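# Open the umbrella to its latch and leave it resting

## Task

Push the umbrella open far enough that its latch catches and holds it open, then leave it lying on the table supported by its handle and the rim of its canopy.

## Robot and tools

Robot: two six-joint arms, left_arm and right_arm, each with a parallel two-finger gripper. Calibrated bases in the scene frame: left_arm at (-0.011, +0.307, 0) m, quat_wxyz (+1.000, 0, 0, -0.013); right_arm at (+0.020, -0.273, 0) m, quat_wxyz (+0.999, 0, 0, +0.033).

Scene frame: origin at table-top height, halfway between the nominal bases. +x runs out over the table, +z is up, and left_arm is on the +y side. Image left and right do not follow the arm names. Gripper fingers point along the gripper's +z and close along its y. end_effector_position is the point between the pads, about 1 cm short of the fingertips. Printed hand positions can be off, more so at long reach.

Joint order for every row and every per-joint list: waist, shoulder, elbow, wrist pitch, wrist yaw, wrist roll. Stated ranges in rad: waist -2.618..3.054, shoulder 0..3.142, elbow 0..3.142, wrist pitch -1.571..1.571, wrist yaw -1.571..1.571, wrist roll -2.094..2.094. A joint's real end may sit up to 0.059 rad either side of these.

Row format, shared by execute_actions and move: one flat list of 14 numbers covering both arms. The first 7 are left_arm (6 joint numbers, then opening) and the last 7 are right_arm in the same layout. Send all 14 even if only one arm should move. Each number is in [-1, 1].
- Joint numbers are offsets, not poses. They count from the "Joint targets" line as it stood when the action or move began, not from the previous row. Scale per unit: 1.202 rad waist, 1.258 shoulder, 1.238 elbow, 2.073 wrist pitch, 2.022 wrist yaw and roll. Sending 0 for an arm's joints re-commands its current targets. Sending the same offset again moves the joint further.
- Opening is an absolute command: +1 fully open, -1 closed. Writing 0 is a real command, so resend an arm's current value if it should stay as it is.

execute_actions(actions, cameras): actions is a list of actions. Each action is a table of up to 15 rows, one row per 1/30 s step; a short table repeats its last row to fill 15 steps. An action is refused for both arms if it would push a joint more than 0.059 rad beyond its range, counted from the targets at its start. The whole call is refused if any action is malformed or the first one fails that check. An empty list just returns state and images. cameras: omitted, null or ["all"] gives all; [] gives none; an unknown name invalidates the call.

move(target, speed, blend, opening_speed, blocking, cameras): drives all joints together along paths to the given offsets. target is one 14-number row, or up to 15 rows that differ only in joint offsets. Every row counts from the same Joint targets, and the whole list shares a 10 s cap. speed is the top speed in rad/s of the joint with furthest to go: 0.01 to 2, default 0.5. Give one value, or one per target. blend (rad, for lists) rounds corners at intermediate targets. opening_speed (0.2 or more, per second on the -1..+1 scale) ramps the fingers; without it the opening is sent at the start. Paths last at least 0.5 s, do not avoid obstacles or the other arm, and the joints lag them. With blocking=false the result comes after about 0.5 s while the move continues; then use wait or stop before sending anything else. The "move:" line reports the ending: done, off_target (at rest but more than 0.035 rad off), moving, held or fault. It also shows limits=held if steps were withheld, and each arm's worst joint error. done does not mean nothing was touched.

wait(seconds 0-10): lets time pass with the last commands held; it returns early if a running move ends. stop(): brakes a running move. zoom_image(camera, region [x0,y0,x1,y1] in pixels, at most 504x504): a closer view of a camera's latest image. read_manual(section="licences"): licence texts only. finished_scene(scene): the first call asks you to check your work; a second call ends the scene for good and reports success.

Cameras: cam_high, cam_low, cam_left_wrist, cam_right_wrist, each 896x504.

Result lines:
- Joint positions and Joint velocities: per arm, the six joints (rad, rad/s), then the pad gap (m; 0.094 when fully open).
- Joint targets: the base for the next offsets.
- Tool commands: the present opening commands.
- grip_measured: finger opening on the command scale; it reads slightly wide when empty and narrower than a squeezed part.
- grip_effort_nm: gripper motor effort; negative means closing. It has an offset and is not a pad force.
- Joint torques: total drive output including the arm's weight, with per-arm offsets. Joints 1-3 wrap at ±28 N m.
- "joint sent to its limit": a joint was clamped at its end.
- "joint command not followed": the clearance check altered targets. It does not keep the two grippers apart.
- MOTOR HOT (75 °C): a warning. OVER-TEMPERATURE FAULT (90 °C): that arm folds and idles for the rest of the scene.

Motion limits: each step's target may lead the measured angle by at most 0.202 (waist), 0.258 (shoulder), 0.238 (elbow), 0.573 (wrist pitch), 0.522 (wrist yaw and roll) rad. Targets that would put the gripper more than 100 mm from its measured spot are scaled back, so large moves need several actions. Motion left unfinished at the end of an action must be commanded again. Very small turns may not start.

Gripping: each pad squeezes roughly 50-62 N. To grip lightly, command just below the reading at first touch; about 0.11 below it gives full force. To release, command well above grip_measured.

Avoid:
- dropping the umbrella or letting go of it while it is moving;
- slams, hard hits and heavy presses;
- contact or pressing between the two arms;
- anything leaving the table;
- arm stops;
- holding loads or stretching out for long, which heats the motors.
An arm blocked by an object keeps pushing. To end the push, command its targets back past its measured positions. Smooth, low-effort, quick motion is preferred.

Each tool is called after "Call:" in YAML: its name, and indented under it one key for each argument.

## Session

Call:
execute_actions:
  actions: []

Scene clock: 0.00 s.
left_arm: end_effector_position=(+0.5959, +0.4043, +0.2207) grip_measured=+1.000 grip_effort_nm=n/a end_effector_quat_wxyz=(+0.654, +0.378, +0.634, -0.163) | right_arm: end_effector_position=(+0.1480, -0.4587, +0.1654) grip_measured=+1.000 grip_effort_nm=n/a end_effector_quat_wxyz=(+0.072, +0.916, +0.386, -0.084)
Joint names: [waist, shoulder, elbow, wrist pitch, wrist yaw, wrist roll]
Joint positions: left_arm=[0.458 2.394 1.981 0.157 1.203 0.533 0.094] | right_arm=[-0.875 1.318 1.218 -1.393 0.208 1.528 0.094]
Joint velocities: left_arm=[0.007 0.002 0.002 0.007 -0.095 -0.007 0] | right_arm=[-0.002 -0.002 0.012 0.007 -0.037 0.037 0]
Joint torques (N m): no reading
Motor temperatures (°C): left_arm=[34 34 40 34 32 31 30] | right_arm=[34 34 34 32 33 34 34]
Heat: left arm: 40 °C; right arm: 34 °C.
Joint targets: left_arm=[0.458 2.391 1.986 0.144 1.208 0.531] | right_arm=[-0.875 1.313 1.224 -1.399 0.218 1.527]
Tool commands: left_gripper/opening=+1.0 right_gripper/opening=+1.0

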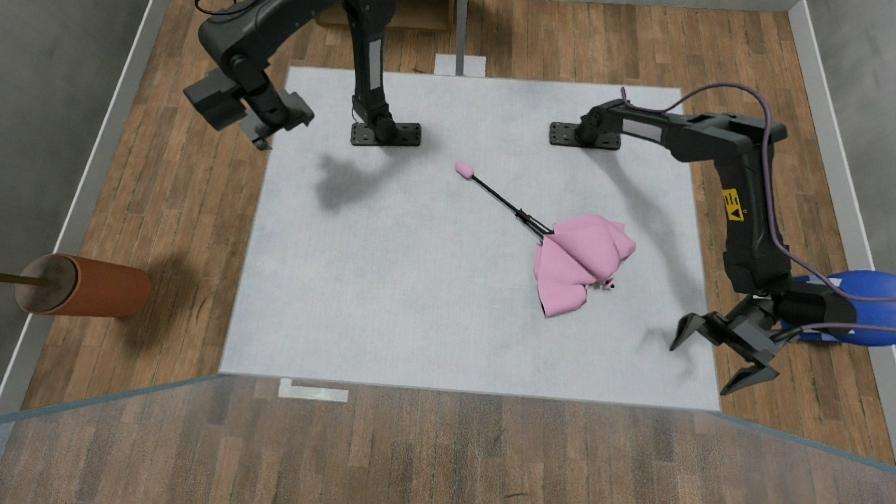

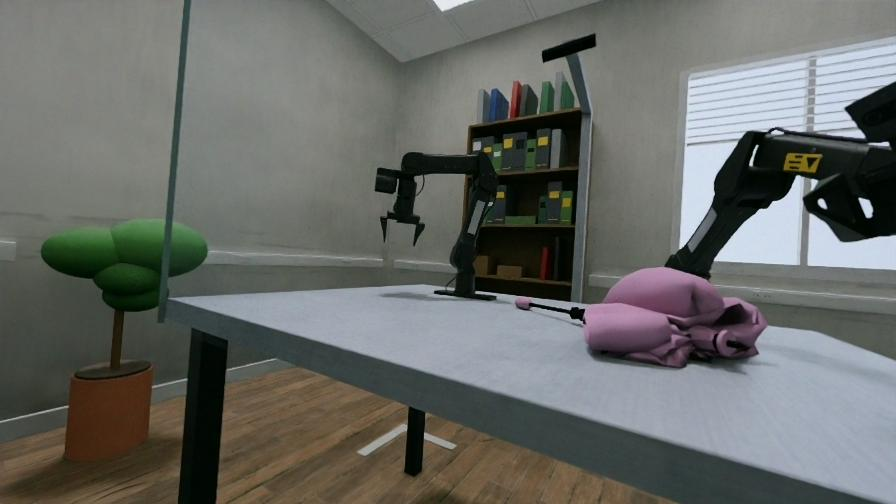

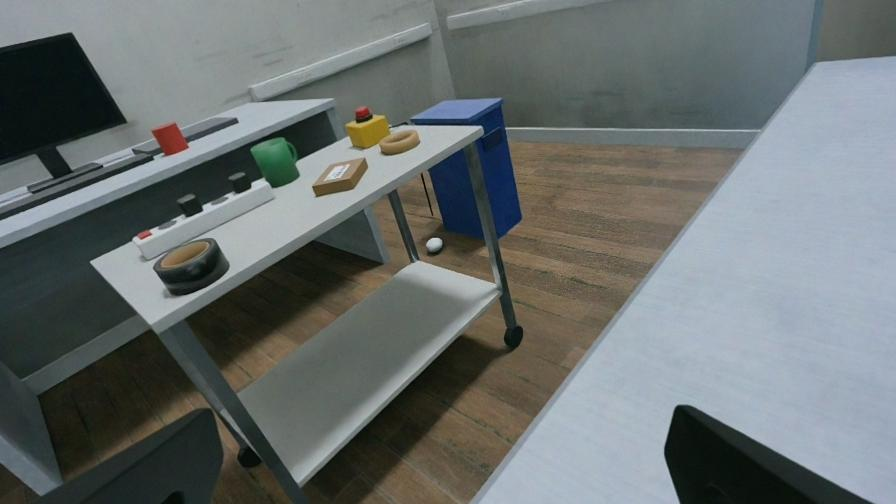

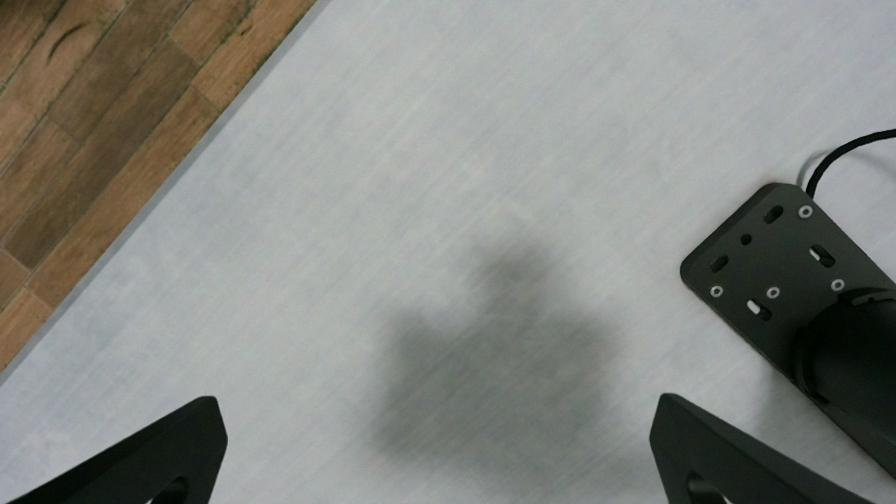

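Call:
zoom_image:
  camera: "cam_high"
  region: [430, 140, 670, 340]

Call:
zoom_image:
  camera: "cam_low"
  region: [480, 240, 800, 400]

Scaled by 2.100 from the camera's 896x504 image, which has a finer 1280x720 frame.

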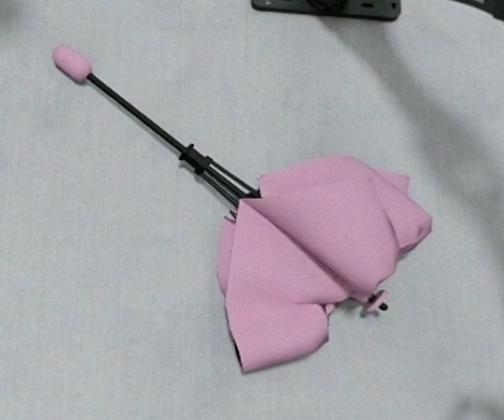

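Scaled by 1.575 from the camera's 896x504 image, which has a finer 1280x720 frame.

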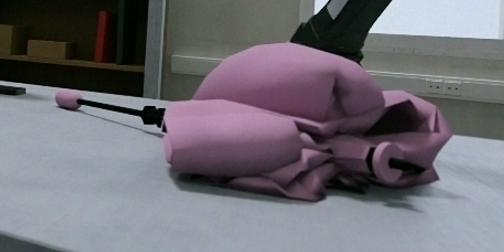

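Call:
move:
  target: [0, 0, 0, 0, 0, 0, -0.7, 0.948, -0.2178, -0.2641, 0.1372, 0.0277, -0.2596, 0.3]
  speed: 1.2
  opening_speed: 1.5
  cameras: []

Call:
move:
  target: [0, 0, 0, 0, 0, 0, -0.7, 0.948, -0.2178, -0.2641, 0.1372, 0.0277, -0.2596, 0.3]
  speed: 1.2

Scene clock: 13.50 s.
left_arm: end_effector_position=(+0.5959, +0.4043, +0.2207) grip_measured=-0.699 grip_effort_nm=-0.085 end_effector_quat_wxyz=(+0.654, +0.378, +0.634, -0.163) | right_arm: end_effector_position=(+0.2359, -0.2460, +0.1421) grip_measured=+0.302 grip_effort_nm=-0.149 end_effector_quat_wxyz=(+0.195, +0.349, +0.917, -0.004)
Joint names: [waist, shoulder, elbow, wrist pitch, wrist yaw, wrist roll]
Joint positions: left_arm=[0.458 2.394 1.981 0.157 1.203 0.533 0.014] | right_arm=[0.26 1.054 0.916 -1.129 0.252 1.014 0.061]
Joint velocities: left_arm=[0.002 -0.007 -0.002 -0.007 -0.022 -0.051 -0.001] | right_arm=[-0.002 -0.017 0.027 0.022 -0.037 -0.007 0]
Joint torques (N m): left_arm=[0.01 -12.49 7.82 1.75 0.2 0.02] | right_arm=[0.54 -2.95 5.16 1.01 0.4 -0.1]
Motor temperatures (°C): left_arm=[34 39 41 35 32 31 30] | right_arm=[34 34 34 32 33 34 34]
Heat: left arm: 41 °C; right arm: 34 °C.
Joint targets: left_arm=[0.458 2.391 1.986 0.144 1.208 0.531] | right_arm=[0.265 1.039 0.898 -1.114 0.274 1.003]
move: done
No camera images: "cameras" was empty.

Scene clock: 15.33 s.
left_arm: end_effector_position=(+0.5959, +0.4043, +0.2207) grip_measured=-0.699 grip_effort_nm=-0.081 end_effector_quat_wxyz=(+0.654, +0.378, +0.634, -0.163) | right_arm: end_effector_position=(+0.0950, -0.0737, +0.1107) grip_measured=+0.302 grip_effort_nm=-0.149 end_effector_quat_wxyz=(+0.270, -0.411, +0.861, +0.134)
Joint names: [waist, shoulder, elbow, wrist pitch, wrist yaw, wrist roll]
Joint positions: left_arm=[0.458 2.394 1.981 0.157 1.203 0.533 0.014] | right_arm=[1.399 0.777 0.589 -0.847 0.31 0.489 0.061]
Joint velocities: left_arm=[0.012 0.012 -0.007 -0.007 -0.037 0.037 0] | right_arm=[0.002 -0.007 -0.002 0.081 -0.022 0.037 -0.001]
Joint torques (N m): left_arm=[0.03 -12.48 7.83 1.75 0.19 0.02] | right_arm=[0.51 -1.18 5.52 1.37 0.4 -0.09]
Motor temperatures (°C): left_arm=[34 39 42 35 32 31 30] | right_arm=[34 34 34 32 33 34 34]
Heat: left arm: 42 °C; right arm: 34 °C.
Joint targets: left_arm=[0.458 2.391 1.986 0.144 1.208 0.531] | right_arm=[1.404 0.765 0.570 -0.830 0.331 0.478]
move: done

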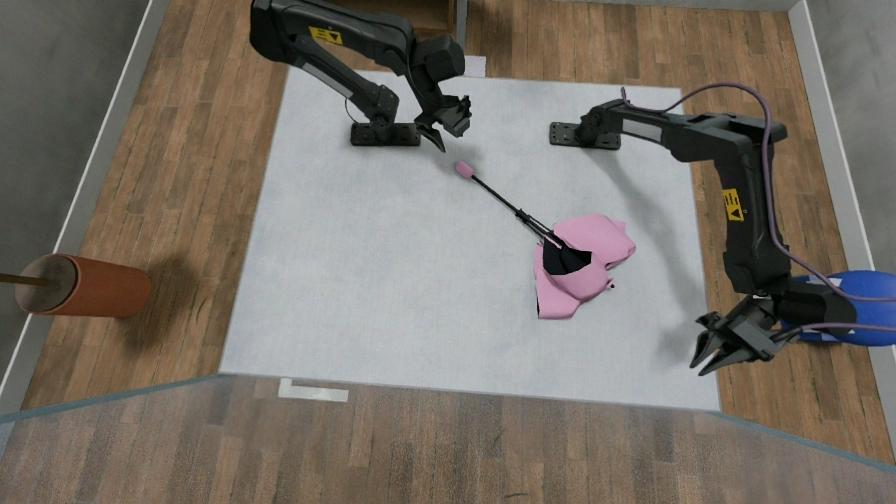

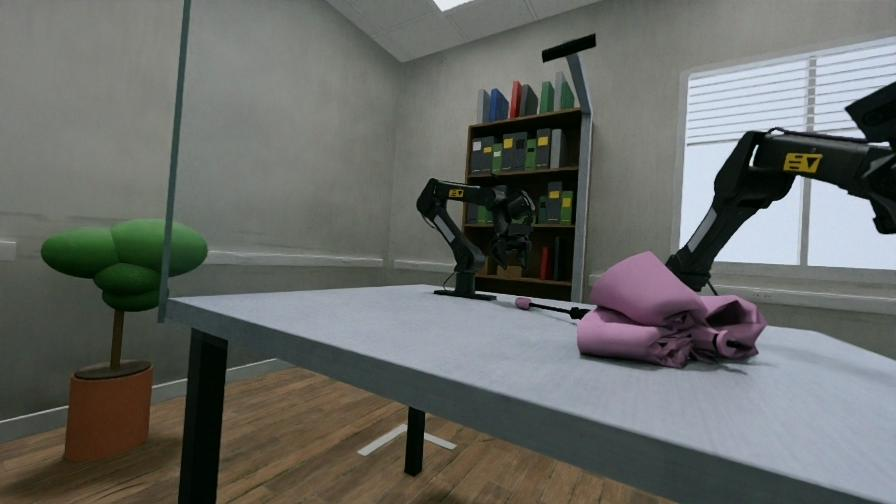

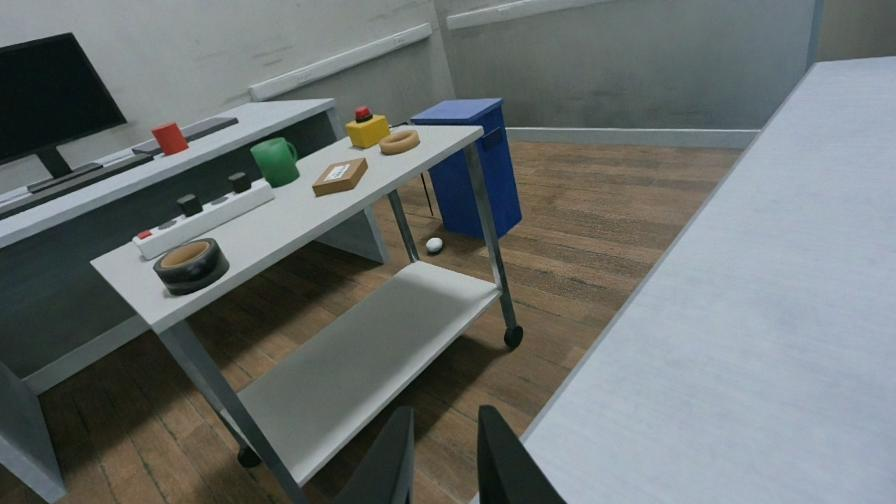

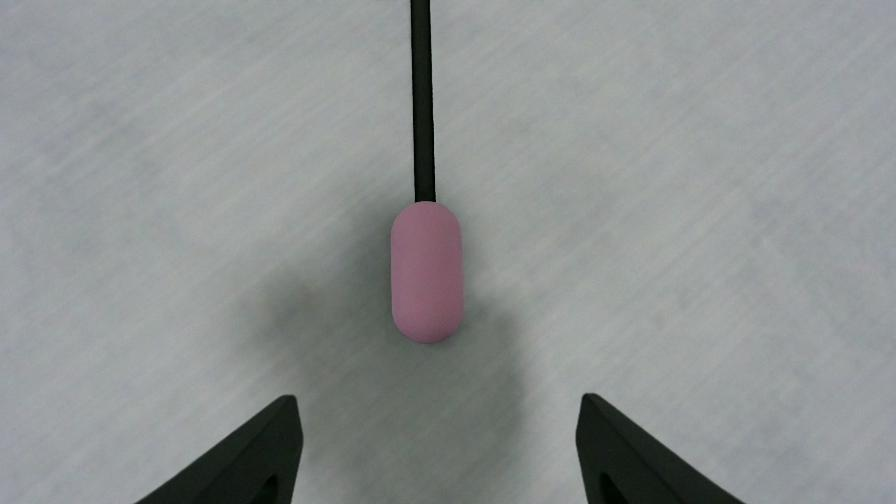

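Call:
move:
  target: [0, 0, 0, 0, 0, 0, -0.7, -0.0815, 0.2886, -0.2577, 0.3705, -0.0227, -0.0668, 0.3]
  speed: 0.5
  cameras: ["cam_low", "cam_right_wrist"]

Scene clock: 43.13 s.
left_arm: end_effector_position=(+0.5959, +0.4043, +0.2207) grip_measured=-0.699 grip_effort_nm=-0.081 end_effector_quat_wxyz=(+0.654, +0.378, +0.634, -0.163) | right_arm: end_effector_position=(+0.1182, -0.0321, +0.0177) grip_measured=+0.302 grip_effort_nm=-0.144 end_effector_quat_wxyz=(+0.306, -0.421, +0.841, +0.147)
Joint names: [waist, shoulder, elbow, wrist pitch, wrist yaw, wrist roll]
Joint positions: left_arm=[0.458 2.394 1.981 0.157 1.203 0.533 0.014] | right_arm=[1.312 1.123 0.269 -0.08 0.29 0.353 0.061]
Joint velocities: left_arm=[-0.007 0.007 -0.002 0.051 -0.022 -0.007 0] | right_arm=[0.002 0.007 -0.002 0.007 -0.037 -0.051 0]
Joint torques (N m): left_arm=[0.02 -12.51 7.83 1.74 0.2 0.02] | right_arm=[-0.58 -1.47 4.89 1.51 0.1 -0.1]
Motor temperatures (°C): left_arm=[34 42 42 36 32 31 30] | right_arm=[34 34 34 34 33 34 34]
Heat: left arm: 42 °C; right arm: 34 °C.
Joint targets: left_arm=[0.458 2.391 1.986 0.144 1.208 0.531] | right_arm=[1.306 1.128 0.252 -0.062 0.284 0.343]
move: done
Images, in order (width x height): cam_low 896x504, cam_right_wrist 896x504.

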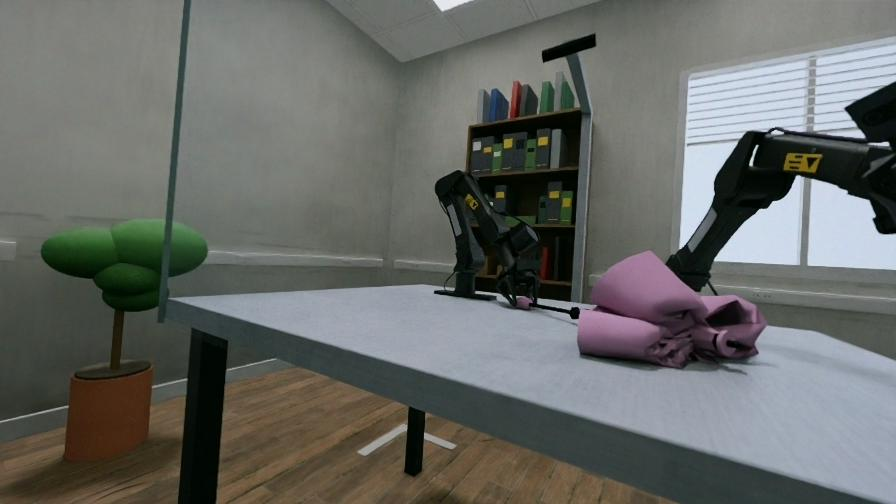

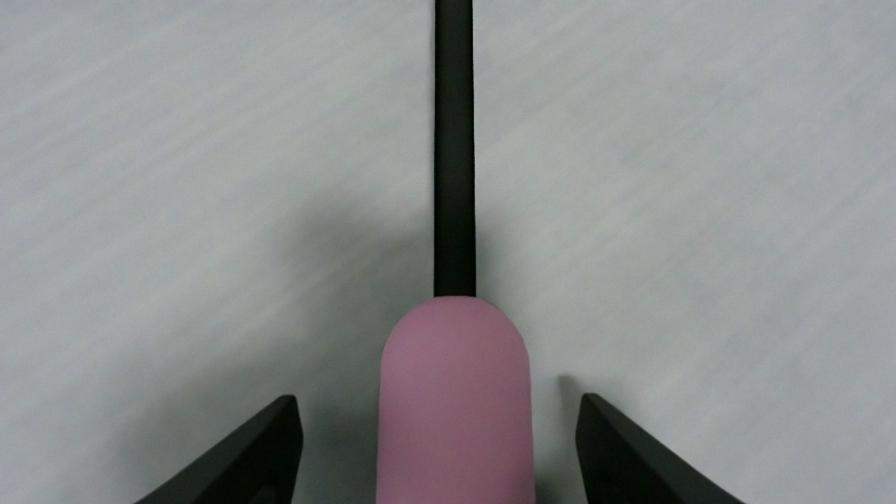

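Call:
move:
  target: [0, 0, 0, 0, 0, 0, -0.7, -0.012, 0, 0, 0, 0, 0, -0.5]
  speed: 0.5
  opening_speed: 0.5
  cameras: ["cam_right_wrist"]

Scene clock: 48.53 s.
left_arm: end_effector_position=(+0.5959, +0.4043, +0.2207) grip_measured=-0.699 grip_effort_nm=-0.081 end_effector_quat_wxyz=(+0.654, +0.378, +0.634, -0.163) | right_arm: end_effector_position=(+0.1216, -0.0332, +0.0179) grip_measured=-0.372 grip_effort_nm=-1.057 end_effector_quat_wxyz=(+0.307, -0.416, +0.843, +0.145)
Joint names: [waist, shoulder, elbow, wrist pitch, wrist yaw, wrist roll]
Joint positions: left_arm=[0.458 2.394 1.981 0.157 1.203 0.533 0.014] | right_arm=[1.297 1.123 0.269 -0.078 0.289 0.351 0.03]
Joint velocities: left_arm=[-0.012 -0.002 0.007 0.022 -0.022 0.051 0.001] | right_arm=[-0.002 -0.012 -0.002 -0.081 -0.037 0.037 -0.001]
Joint torques (N m): left_arm=[0.05 -12.52 7.82 1.74 0.19 0.03] | right_arm=[-0.57 -1.44 4.89 1.51 0.11 -0.05]
Motor temperatures (°C): left_arm=[34 43 42 37 32 31 30] | right_arm=[34 34 34 35 33 34 34]
Heat: left arm: 43 °C; right arm: 35 °C.
Joint targets: left_arm=[0.458 2.391 1.986 0.144 1.208 0.531] | right_arm=[1.291 1.128 0.252 -0.062 0.285 0.343]
move: done
Images, in order (width x height): cam_right_wrist 896x504.

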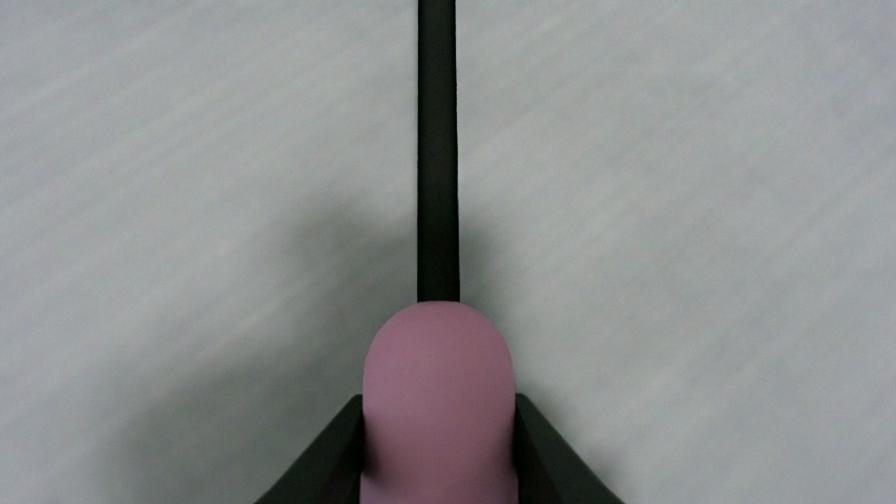

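Call:
move:
  target:
    - [0,0,0,0,0,0,-0.7, 0.0657,-0.0509,0.1276,-0.11,0.0717,0.0875,-0.5]
    - [0,0,0,0,0,0,-0.7, 0.2529,0.2758,0.4588,-0.2933,0.3783,0.4733,-0.5]
  speed: [0.3, 0.4]
  blend: 0.05

Scene clock: 61.90 s.
left_arm: end_effector_position=(+0.5959, +0.4043, +0.2207) grip_measured=-0.699 grip_effort_nm=-0.081 end_effector_quat_wxyz=(+0.654, +0.378, +0.634, -0.163) | right_arm: end_effector_position=(+0.1397, -0.0029, +0.1005) grip_measured=-0.374 grip_effort_nm=-1.067 end_effector_quat_wxyz=(+0.456, -0.115, +0.881, +0.054)
Joint names: [waist, shoulder, elbow, wrist pitch, wrist yaw, wrist roll]
Joint positions: left_arm=[0.458 2.394 1.981 0.157 1.203 0.533 0.014] | right_arm=[1.592 1.469 0.781 -0.663 0.936 1.287 0.029]
Joint velocities: left_arm=[0.012 -0.002 -0.002 0.022 -0.022 0.007 0] | right_arm=[0.002 0.007 0.007 -0.11 0.022 -0.022 -0.001]
Joint torques (N m): left_arm=[0.05 -12.48 7.82 1.74 0.19 0.03] | right_arm=[0.42 -3.95 9.54 0.63 1.77 0.12]
Motor temperatures (°C): left_arm=[34 43 42 37 32 31 30] | right_arm=[34 34 35 35 33 34 35]
Heat: left arm: 43 °C; right arm: 35 °C.
Joint targets: left_arm=[0.458 2.391 1.986 0.144 1.208 0.531] | right_arm=[1.596 1.475 0.819 -0.670 1.049 1.300]
move: off_target (right_arm); right_arm: the wrist yaw is farthest, 0.114 rad from its target

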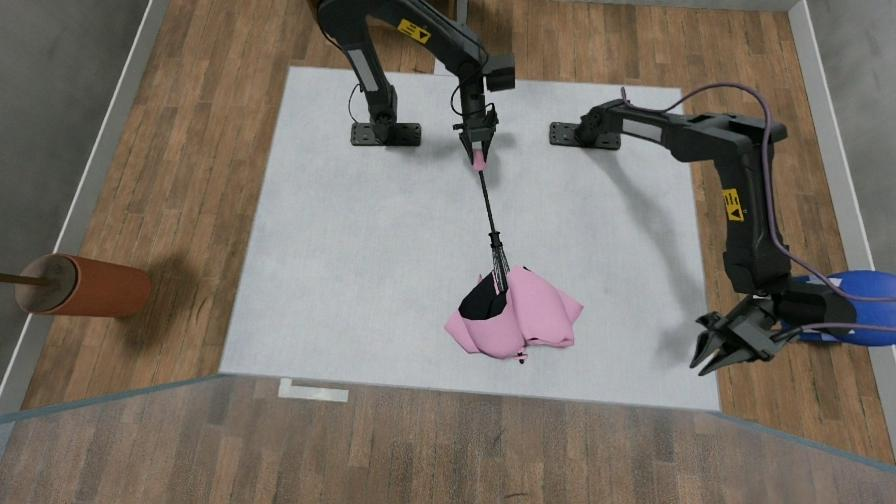

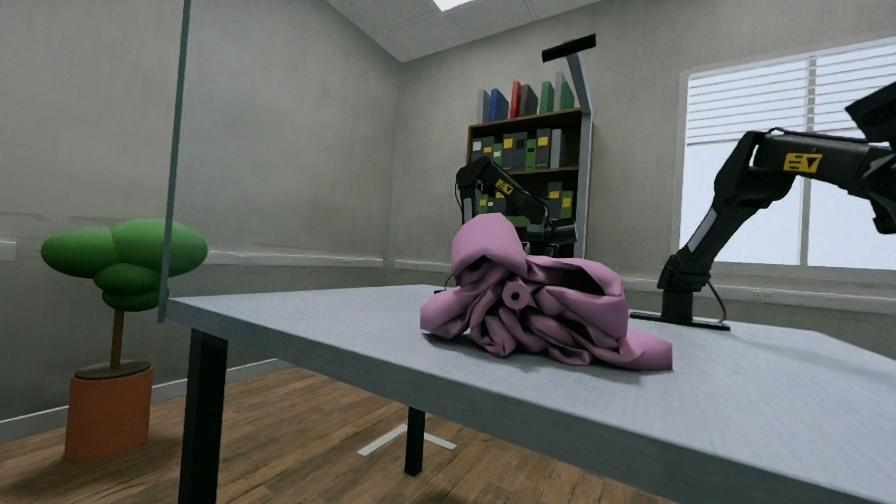

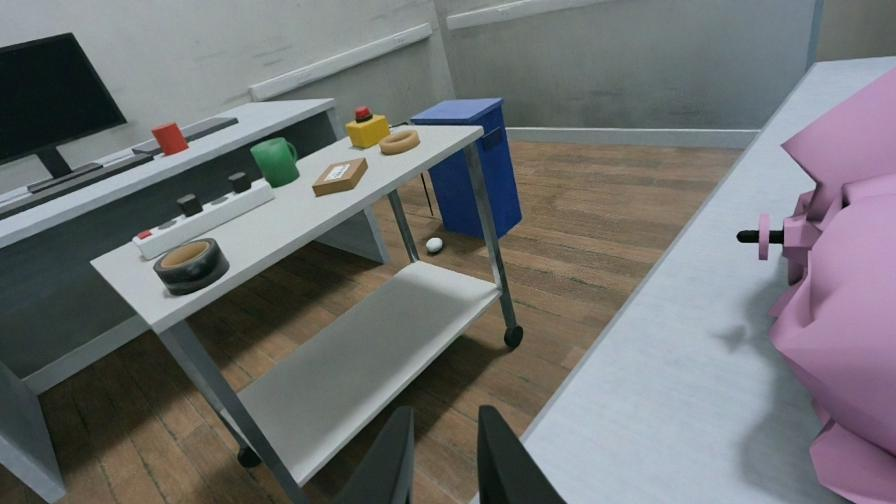

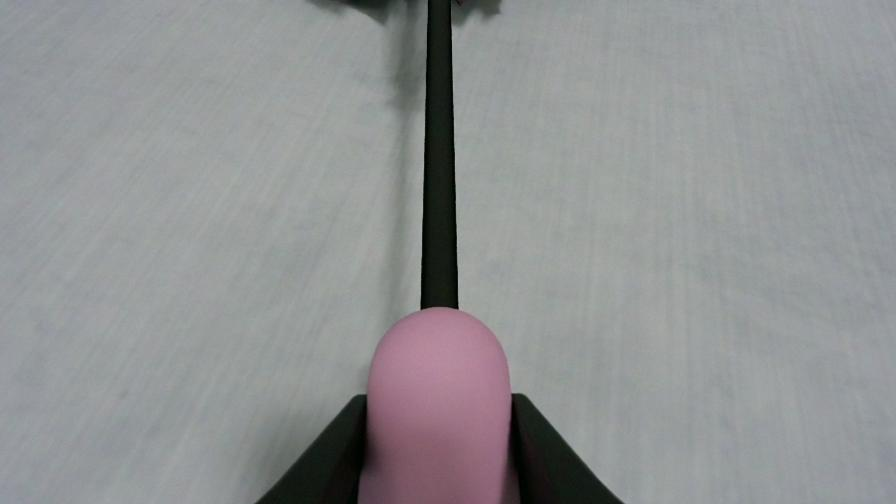

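Call:
zoom_image:
  camera: "cam_high"
  region: [420, 140, 600, 380]

Call:
zoom_image:
  camera: "cam_low"
  region: [400, 190, 700, 390]

Scaled by 2.100 from the camera's 896x504 image, which has a finer 1280x720 frame.

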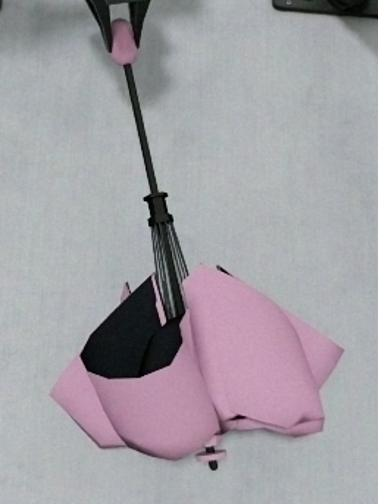

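Scaled by 1.680 from the camera's 896x504 image, which has a finer 1280x720 frame.

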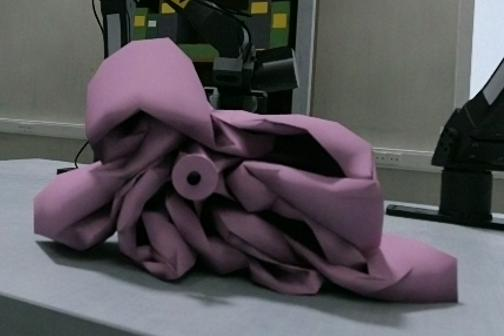

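Call:
move:
  target: [-0.381, -0.9865, -0.9742, 0.0753, -0.4491, -0.5593, -0.4, 0.0208, -0.0652, 0.1543, -0.1302, 0.0054, 0.0074, -0.5]
  speed: 0.8

Scene clock: 80.27 s.
left_arm: end_effector_position=(+0.3933, +0.2453, +0.3139) grip_measured=-0.401 grip_effort_nm=0.066 end_effector_quat_wxyz=(+0.609, -0.105, +0.722, -0.311) | right_arm: end_effector_position=(+0.1349, +0.0012, +0.1566) grip_measured=-0.375 grip_effort_nm=-1.062 end_effector_quat_wxyz=(+0.462, -0.124, +0.877, +0.048)
Joint names: [waist, shoulder, elbow, wrist pitch, wrist yaw, wrist roll]
Joint positions: left_arm=[0.005 1.164 0.801 0.296 0.306 -0.597 0.028] | right_arm=[1.615 1.422 0.971 -0.931 0.953 1.303 0.029]
Joint velocities: left_arm=[0.012 -0.017 0.007 0.022 -0.007 -0.007 -0.001] | right_arm=[-0.017 0.017 -0.017 0.007 0.037 0.037 0.001]
Joint torques (N m): left_arm=[-0.44 -4.42 6.32 2.39 -0.07 0.02] | right_arm=[0.54 -6.57 10.03 0.56 1.72 0.12]
Motor temperatures (°C): left_arm=[34 43 42 38 32 31 30] | right_arm=[34 34 36 34 36 34 35]
Heat: left arm: 43 °C; right arm: 36 °C.
Joint targets: left_arm=[-0.001 1.150 0.780 0.300 0.300 -0.600] | right_arm=[1.621 1.393 1.011 -0.940 1.060 1.315]
move: off_target (right_arm); right_arm: the wrist yaw is farthest, 0.107 rad from its target

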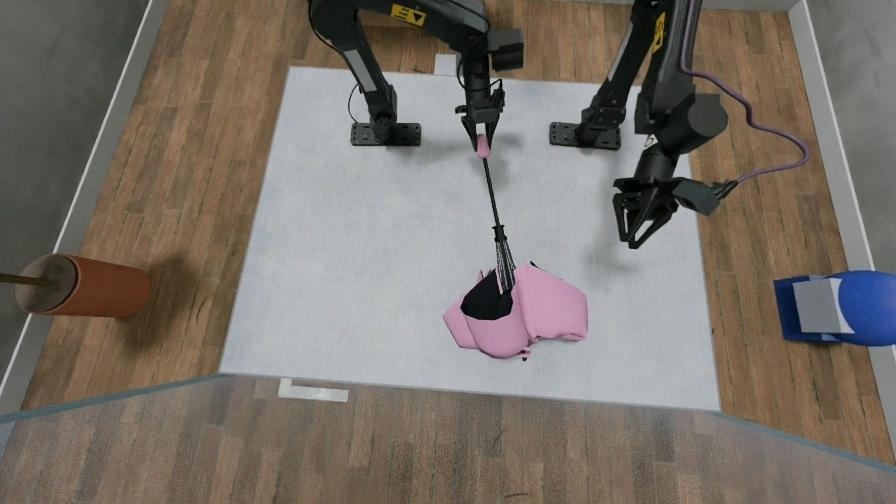

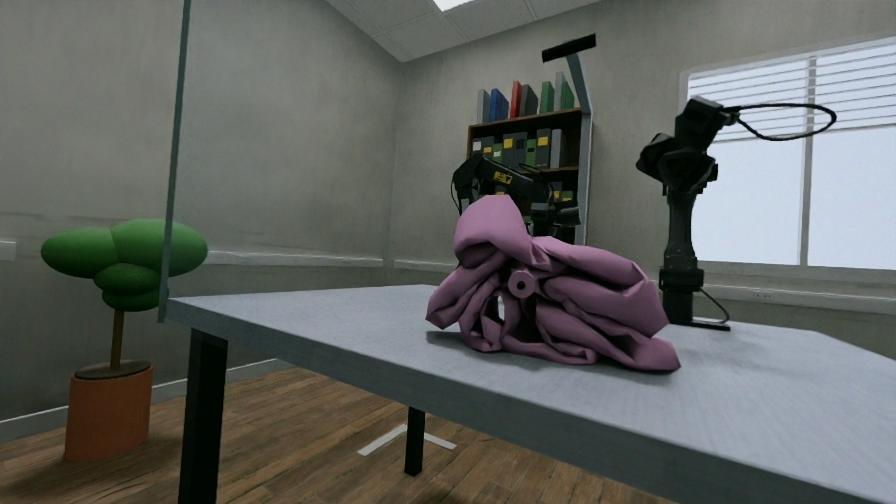

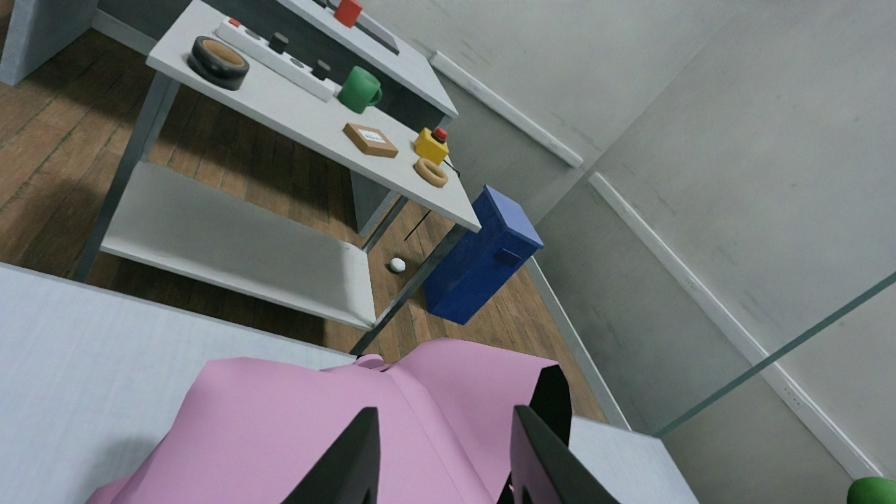

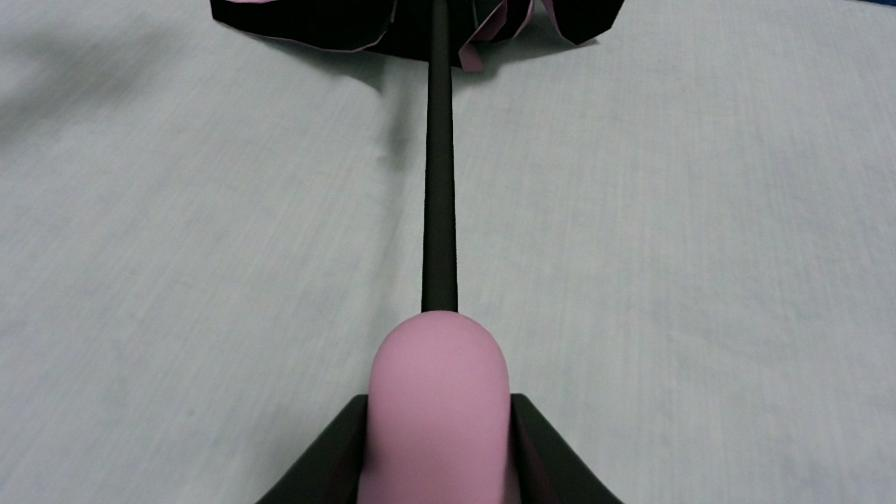

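Call:
move:
  target:
    - [-0.3735,0.0397,-0.2666,0.2171,-0.3215,-0.3462,-0.4,0,0,0,0,0,0,-0.5]
    - [-0.807,0.2838,-0.4435,0.3811,-0.5143,-0.5509,-0.4,0,0,0,0,0,0,-0.5]
  speed: [0.8, 0.6]
  blend: 0.1

Scene clock: 95.43 s.
left_arm: end_effector_position=(+0.2727, +0.0922, +0.1359) grip_measured=-0.401 grip_effort_nm=0.056 end_effector_quat_wxyz=(+0.397, -0.468, +0.583, -0.533) | right_arm: end_effector_position=(+0.1350, +0.0010, +0.1566) grip_measured=-0.375 grip_effort_nm=-1.057 end_effector_quat_wxyz=(+0.462, -0.124, +0.877, +0.048)
Joint names: [waist, shoulder, elbow, wrist pitch, wrist yaw, wrist roll]
Joint positions: left_arm=[-0.965 1.497 0.244 1.095 -0.73 -1.714 0.028] | right_arm=[1.615 1.422 0.971 -0.932 0.953 1.303 0.029]
Joint velocities: left_arm=[-0.027 -0.007 0.002 -0.007 0.022 -0.022 -0.001] | right_arm=[0.012 0.002 0.002 -0.022 -0.037 -0.022 -0.001]
Joint torques (N m): left_arm=[-0.43 -2.97 3.93 2.14 -0.18 0.03] | right_arm=[0.58 -6.58 9.99 0.57 1.72 0.12]
Motor temperatures (°C): left_arm=[34 39 42 40 32 31 30] | right_arm=[34 35 36 33 36 34 36]
Heat: left arm: 42 °C; right arm: 36 °C.
Joint targets: left_arm=[-0.970 1.507 0.231 1.090 -0.740 -1.714] | right_arm=[1.621 1.393 1.011 -0.940 1.060 1.315]
move: off_target (right_arm); right_arm: the wrist yaw is farthest, 0.107 rad from its target

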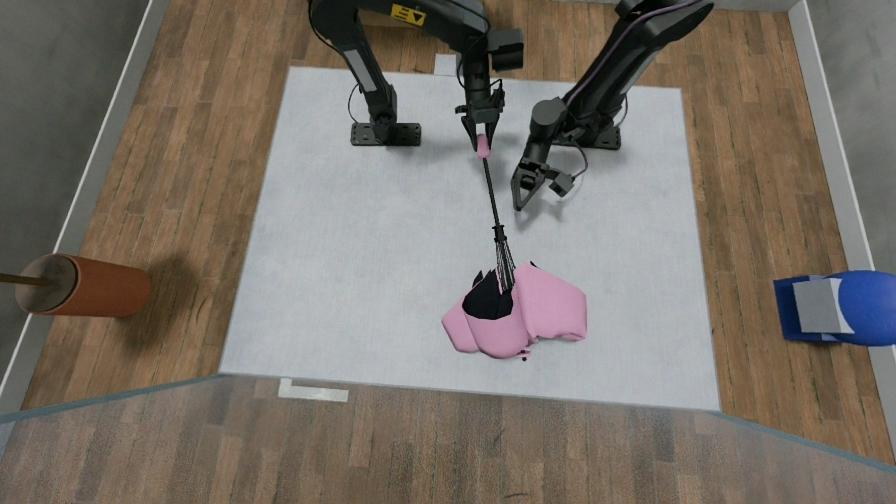

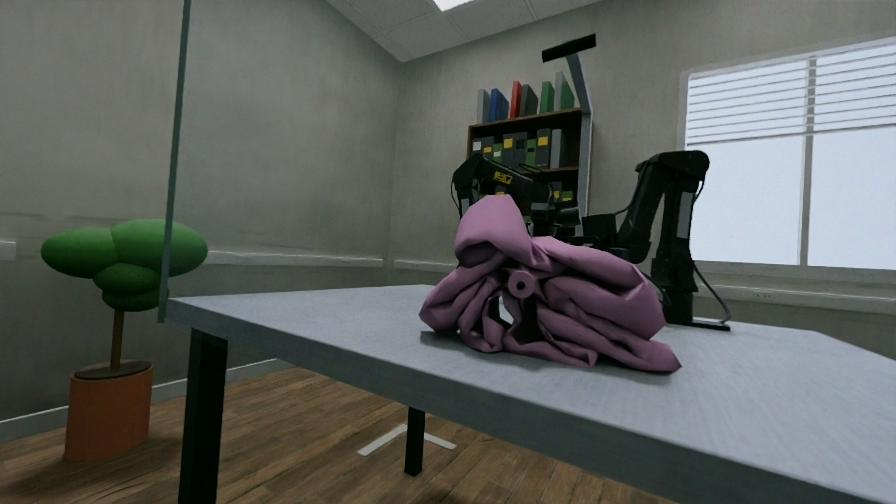

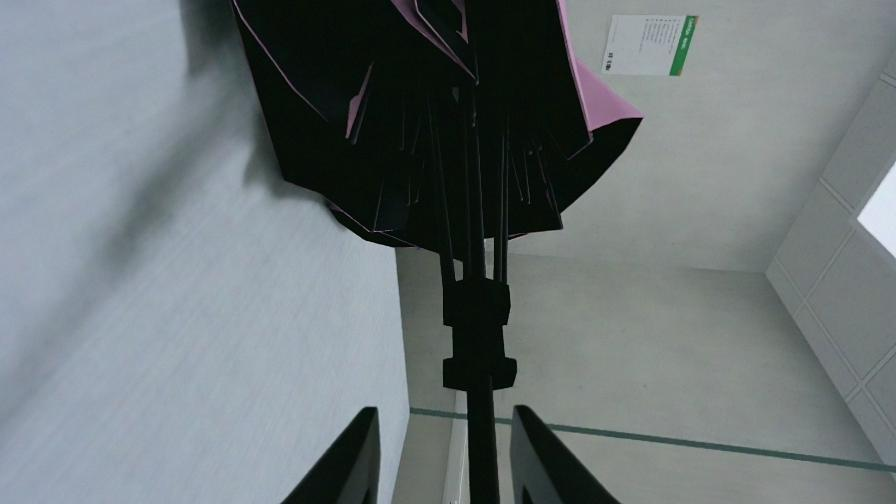

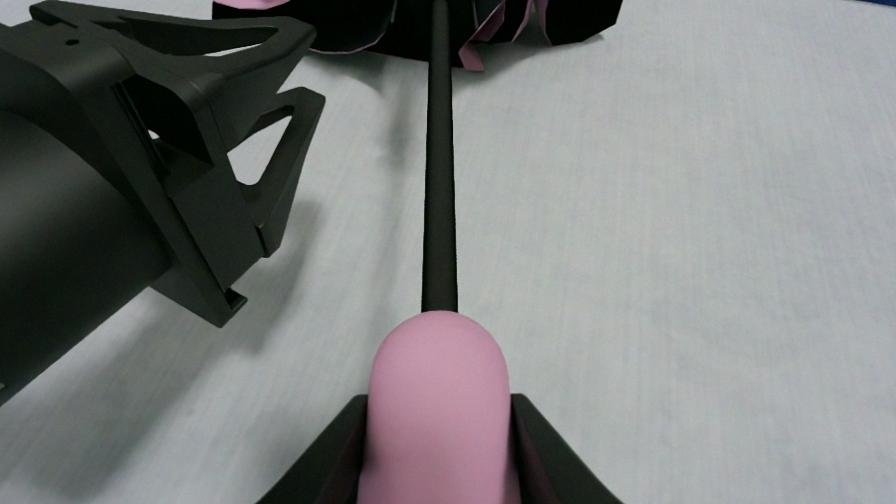

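Call:
zoom_image:
  camera: "cam_left_wrist"
  region: [360, 220, 600, 504]

Scaled by 1.775 from the camera's 896x504 image, which has a finer 1280x720 frame.

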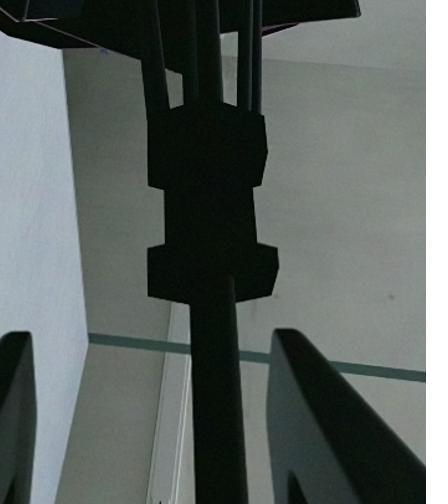

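Call:
move:
  target: [-0.0532, 0.1097, 0.1971, -0.0458, -0.0317, -0.0069, -0.4, 0,0,0,0,0,0,-0.5]
  speed: 0.25
  cameras: ["cam_left_wrist"]

Call:
zoom_image:
  camera: "cam_left_wrist"
  region: [300, 160, 640, 504]

Scene clock: 111.10 s.
left_arm: end_effector_position=(+0.2874, +0.0409, +0.1493) grip_measured=-0.401 grip_effort_nm=0.066 end_effector_quat_wxyz=(+0.396, -0.469, +0.578, -0.538) | right_arm: end_effector_position=(+0.1350, +0.0009, +0.1565) grip_measured=-0.375 grip_effort_nm=-1.057 end_effector_quat_wxyz=(+0.462, -0.124, +0.877, +0.047)
Joint names: [waist, shoulder, elbow, wrist pitch, wrist yaw, wrist roll]
Joint positions: left_arm=[-1.028 1.63 0.455 1.02 -0.794 -1.728 0.028] | right_arm=[1.615 1.422 0.971 -0.933 0.953 1.303 0.029]
Joint velocities: left_arm=[-0.002 -0.002 -0.002 0.037 0.007 -0.022 0] | right_arm=[-0.012 0.002 0.012 -0.007 -0.037 -0.066 -0.001]
Joint torques (N m): left_arm=[-0.53 -3.96 6.98 1.89 -0.17 0.06] | right_arm=[0.59 -6.61 10 0.57 1.71 0.12]
Motor temperatures (°C): left_arm=[34 37 41 41 32 31 30] | right_arm=[34 36 37 33 37 34 36]
Heat: left arm: 41 °C; right arm: 37 °C.
Joint targets: left_arm=[-1.034 1.645 0.475 0.995 -0.804 -1.728] | right_arm=[1.621 1.393 1.011 -0.940 1.060 1.315]
move: off_target (right_arm); right_arm: the wrist yaw is farthest, 0.107 rad from its target
Images, in order (width x height): cam_left_wrist 896x504.

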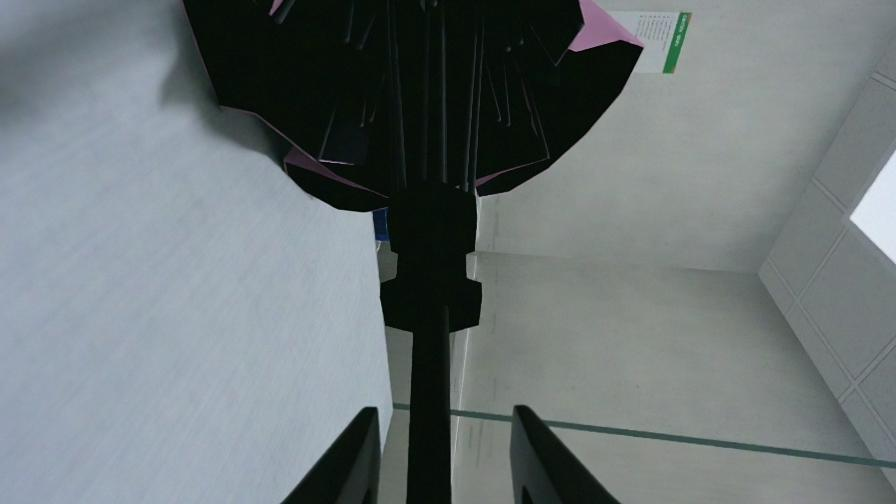

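Scaled by 1.465 from the camera's 896x504 image, which has a finer 1280x720 frame.

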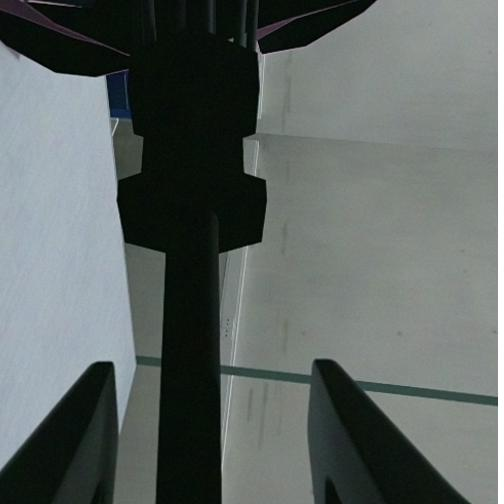

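Call:
execute_actions:
  actions: []

Scene clock: 125.83 s.
left_arm: end_effector_position=(+0.2875, +0.0411, +0.1492) grip_measured=-0.401 grip_effort_nm=0.066 end_effector_quat_wxyz=(+0.397, -0.469, +0.578, -0.537) | right_arm: end_effector_position=(+0.1350, +0.0009, +0.1565) grip_measured=-0.375 grip_effort_nm=-1.057 end_effector_quat_wxyz=(+0.462, -0.124, +0.877, +0.047)
Joint names: [waist, shoulder, elbow, wrist pitch, wrist yaw, wrist roll]
Joint positions: left_arm=[-1.028 1.63 0.455 1.02 -0.795 -1.728 0.028] | right_arm=[1.615 1.422 0.971 -0.933 0.953 1.303 0.029]
Joint velocities: left_arm=[0.002 -0.007 -0.007 -0.007 0.066 -0.037 -0.001] | right_arm=[0.022 -0.012 -0.012 0.022 -0.037 -0.066 -0.001]
Joint torques (N m): left_arm=[-0.55 -3.96 6.93 1.9 -0.18 0.06] | right_arm=[0.55 -6.58 10 0.57 1.73 0.12]
Motor temperatures (°C): left_arm=[34 36 42 41 32 31 30] | right_arm=[34 36 37 33 38 34 36]
Heat: left arm: 42 °C; right arm: 38 °C.
Joint targets: left_arm=[-1.034 1.645 0.475 0.995 -0.804 -1.727] | right_arm=[1.621 1.393 1.011 -0.940 1.060 1.315]
Tool commands: left_gripper/opening=-0.4 right_gripper/opening=-0.5

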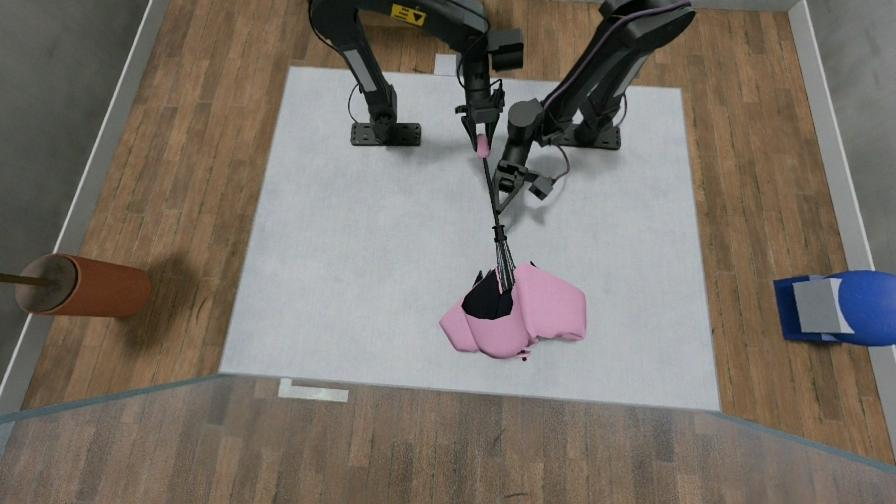

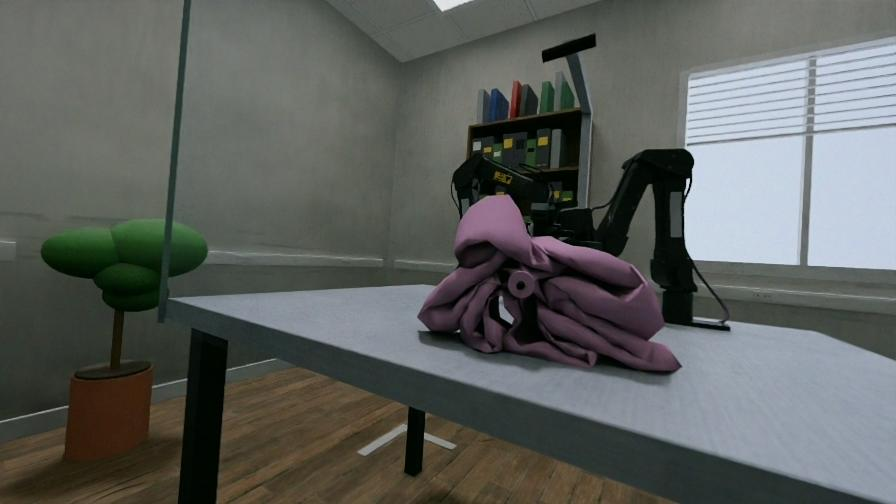

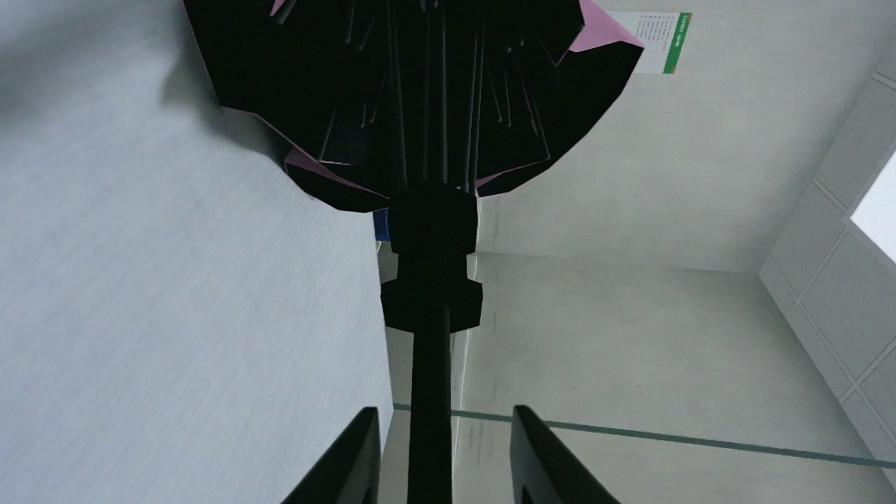

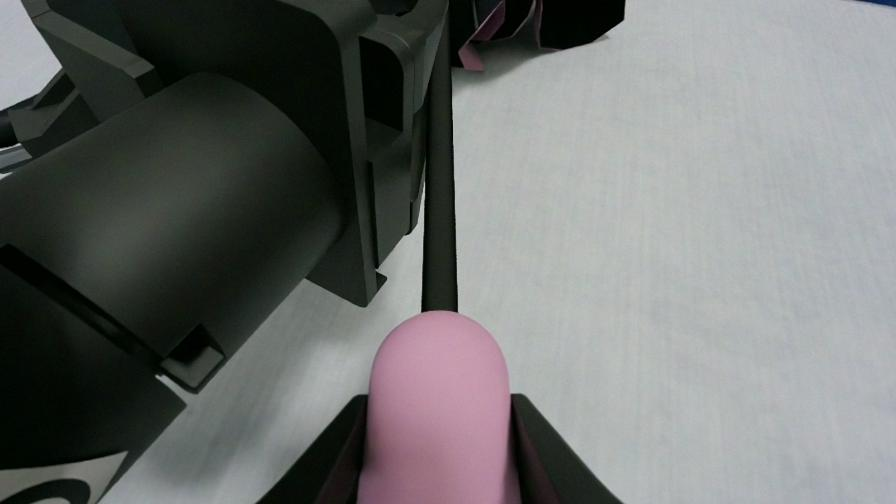

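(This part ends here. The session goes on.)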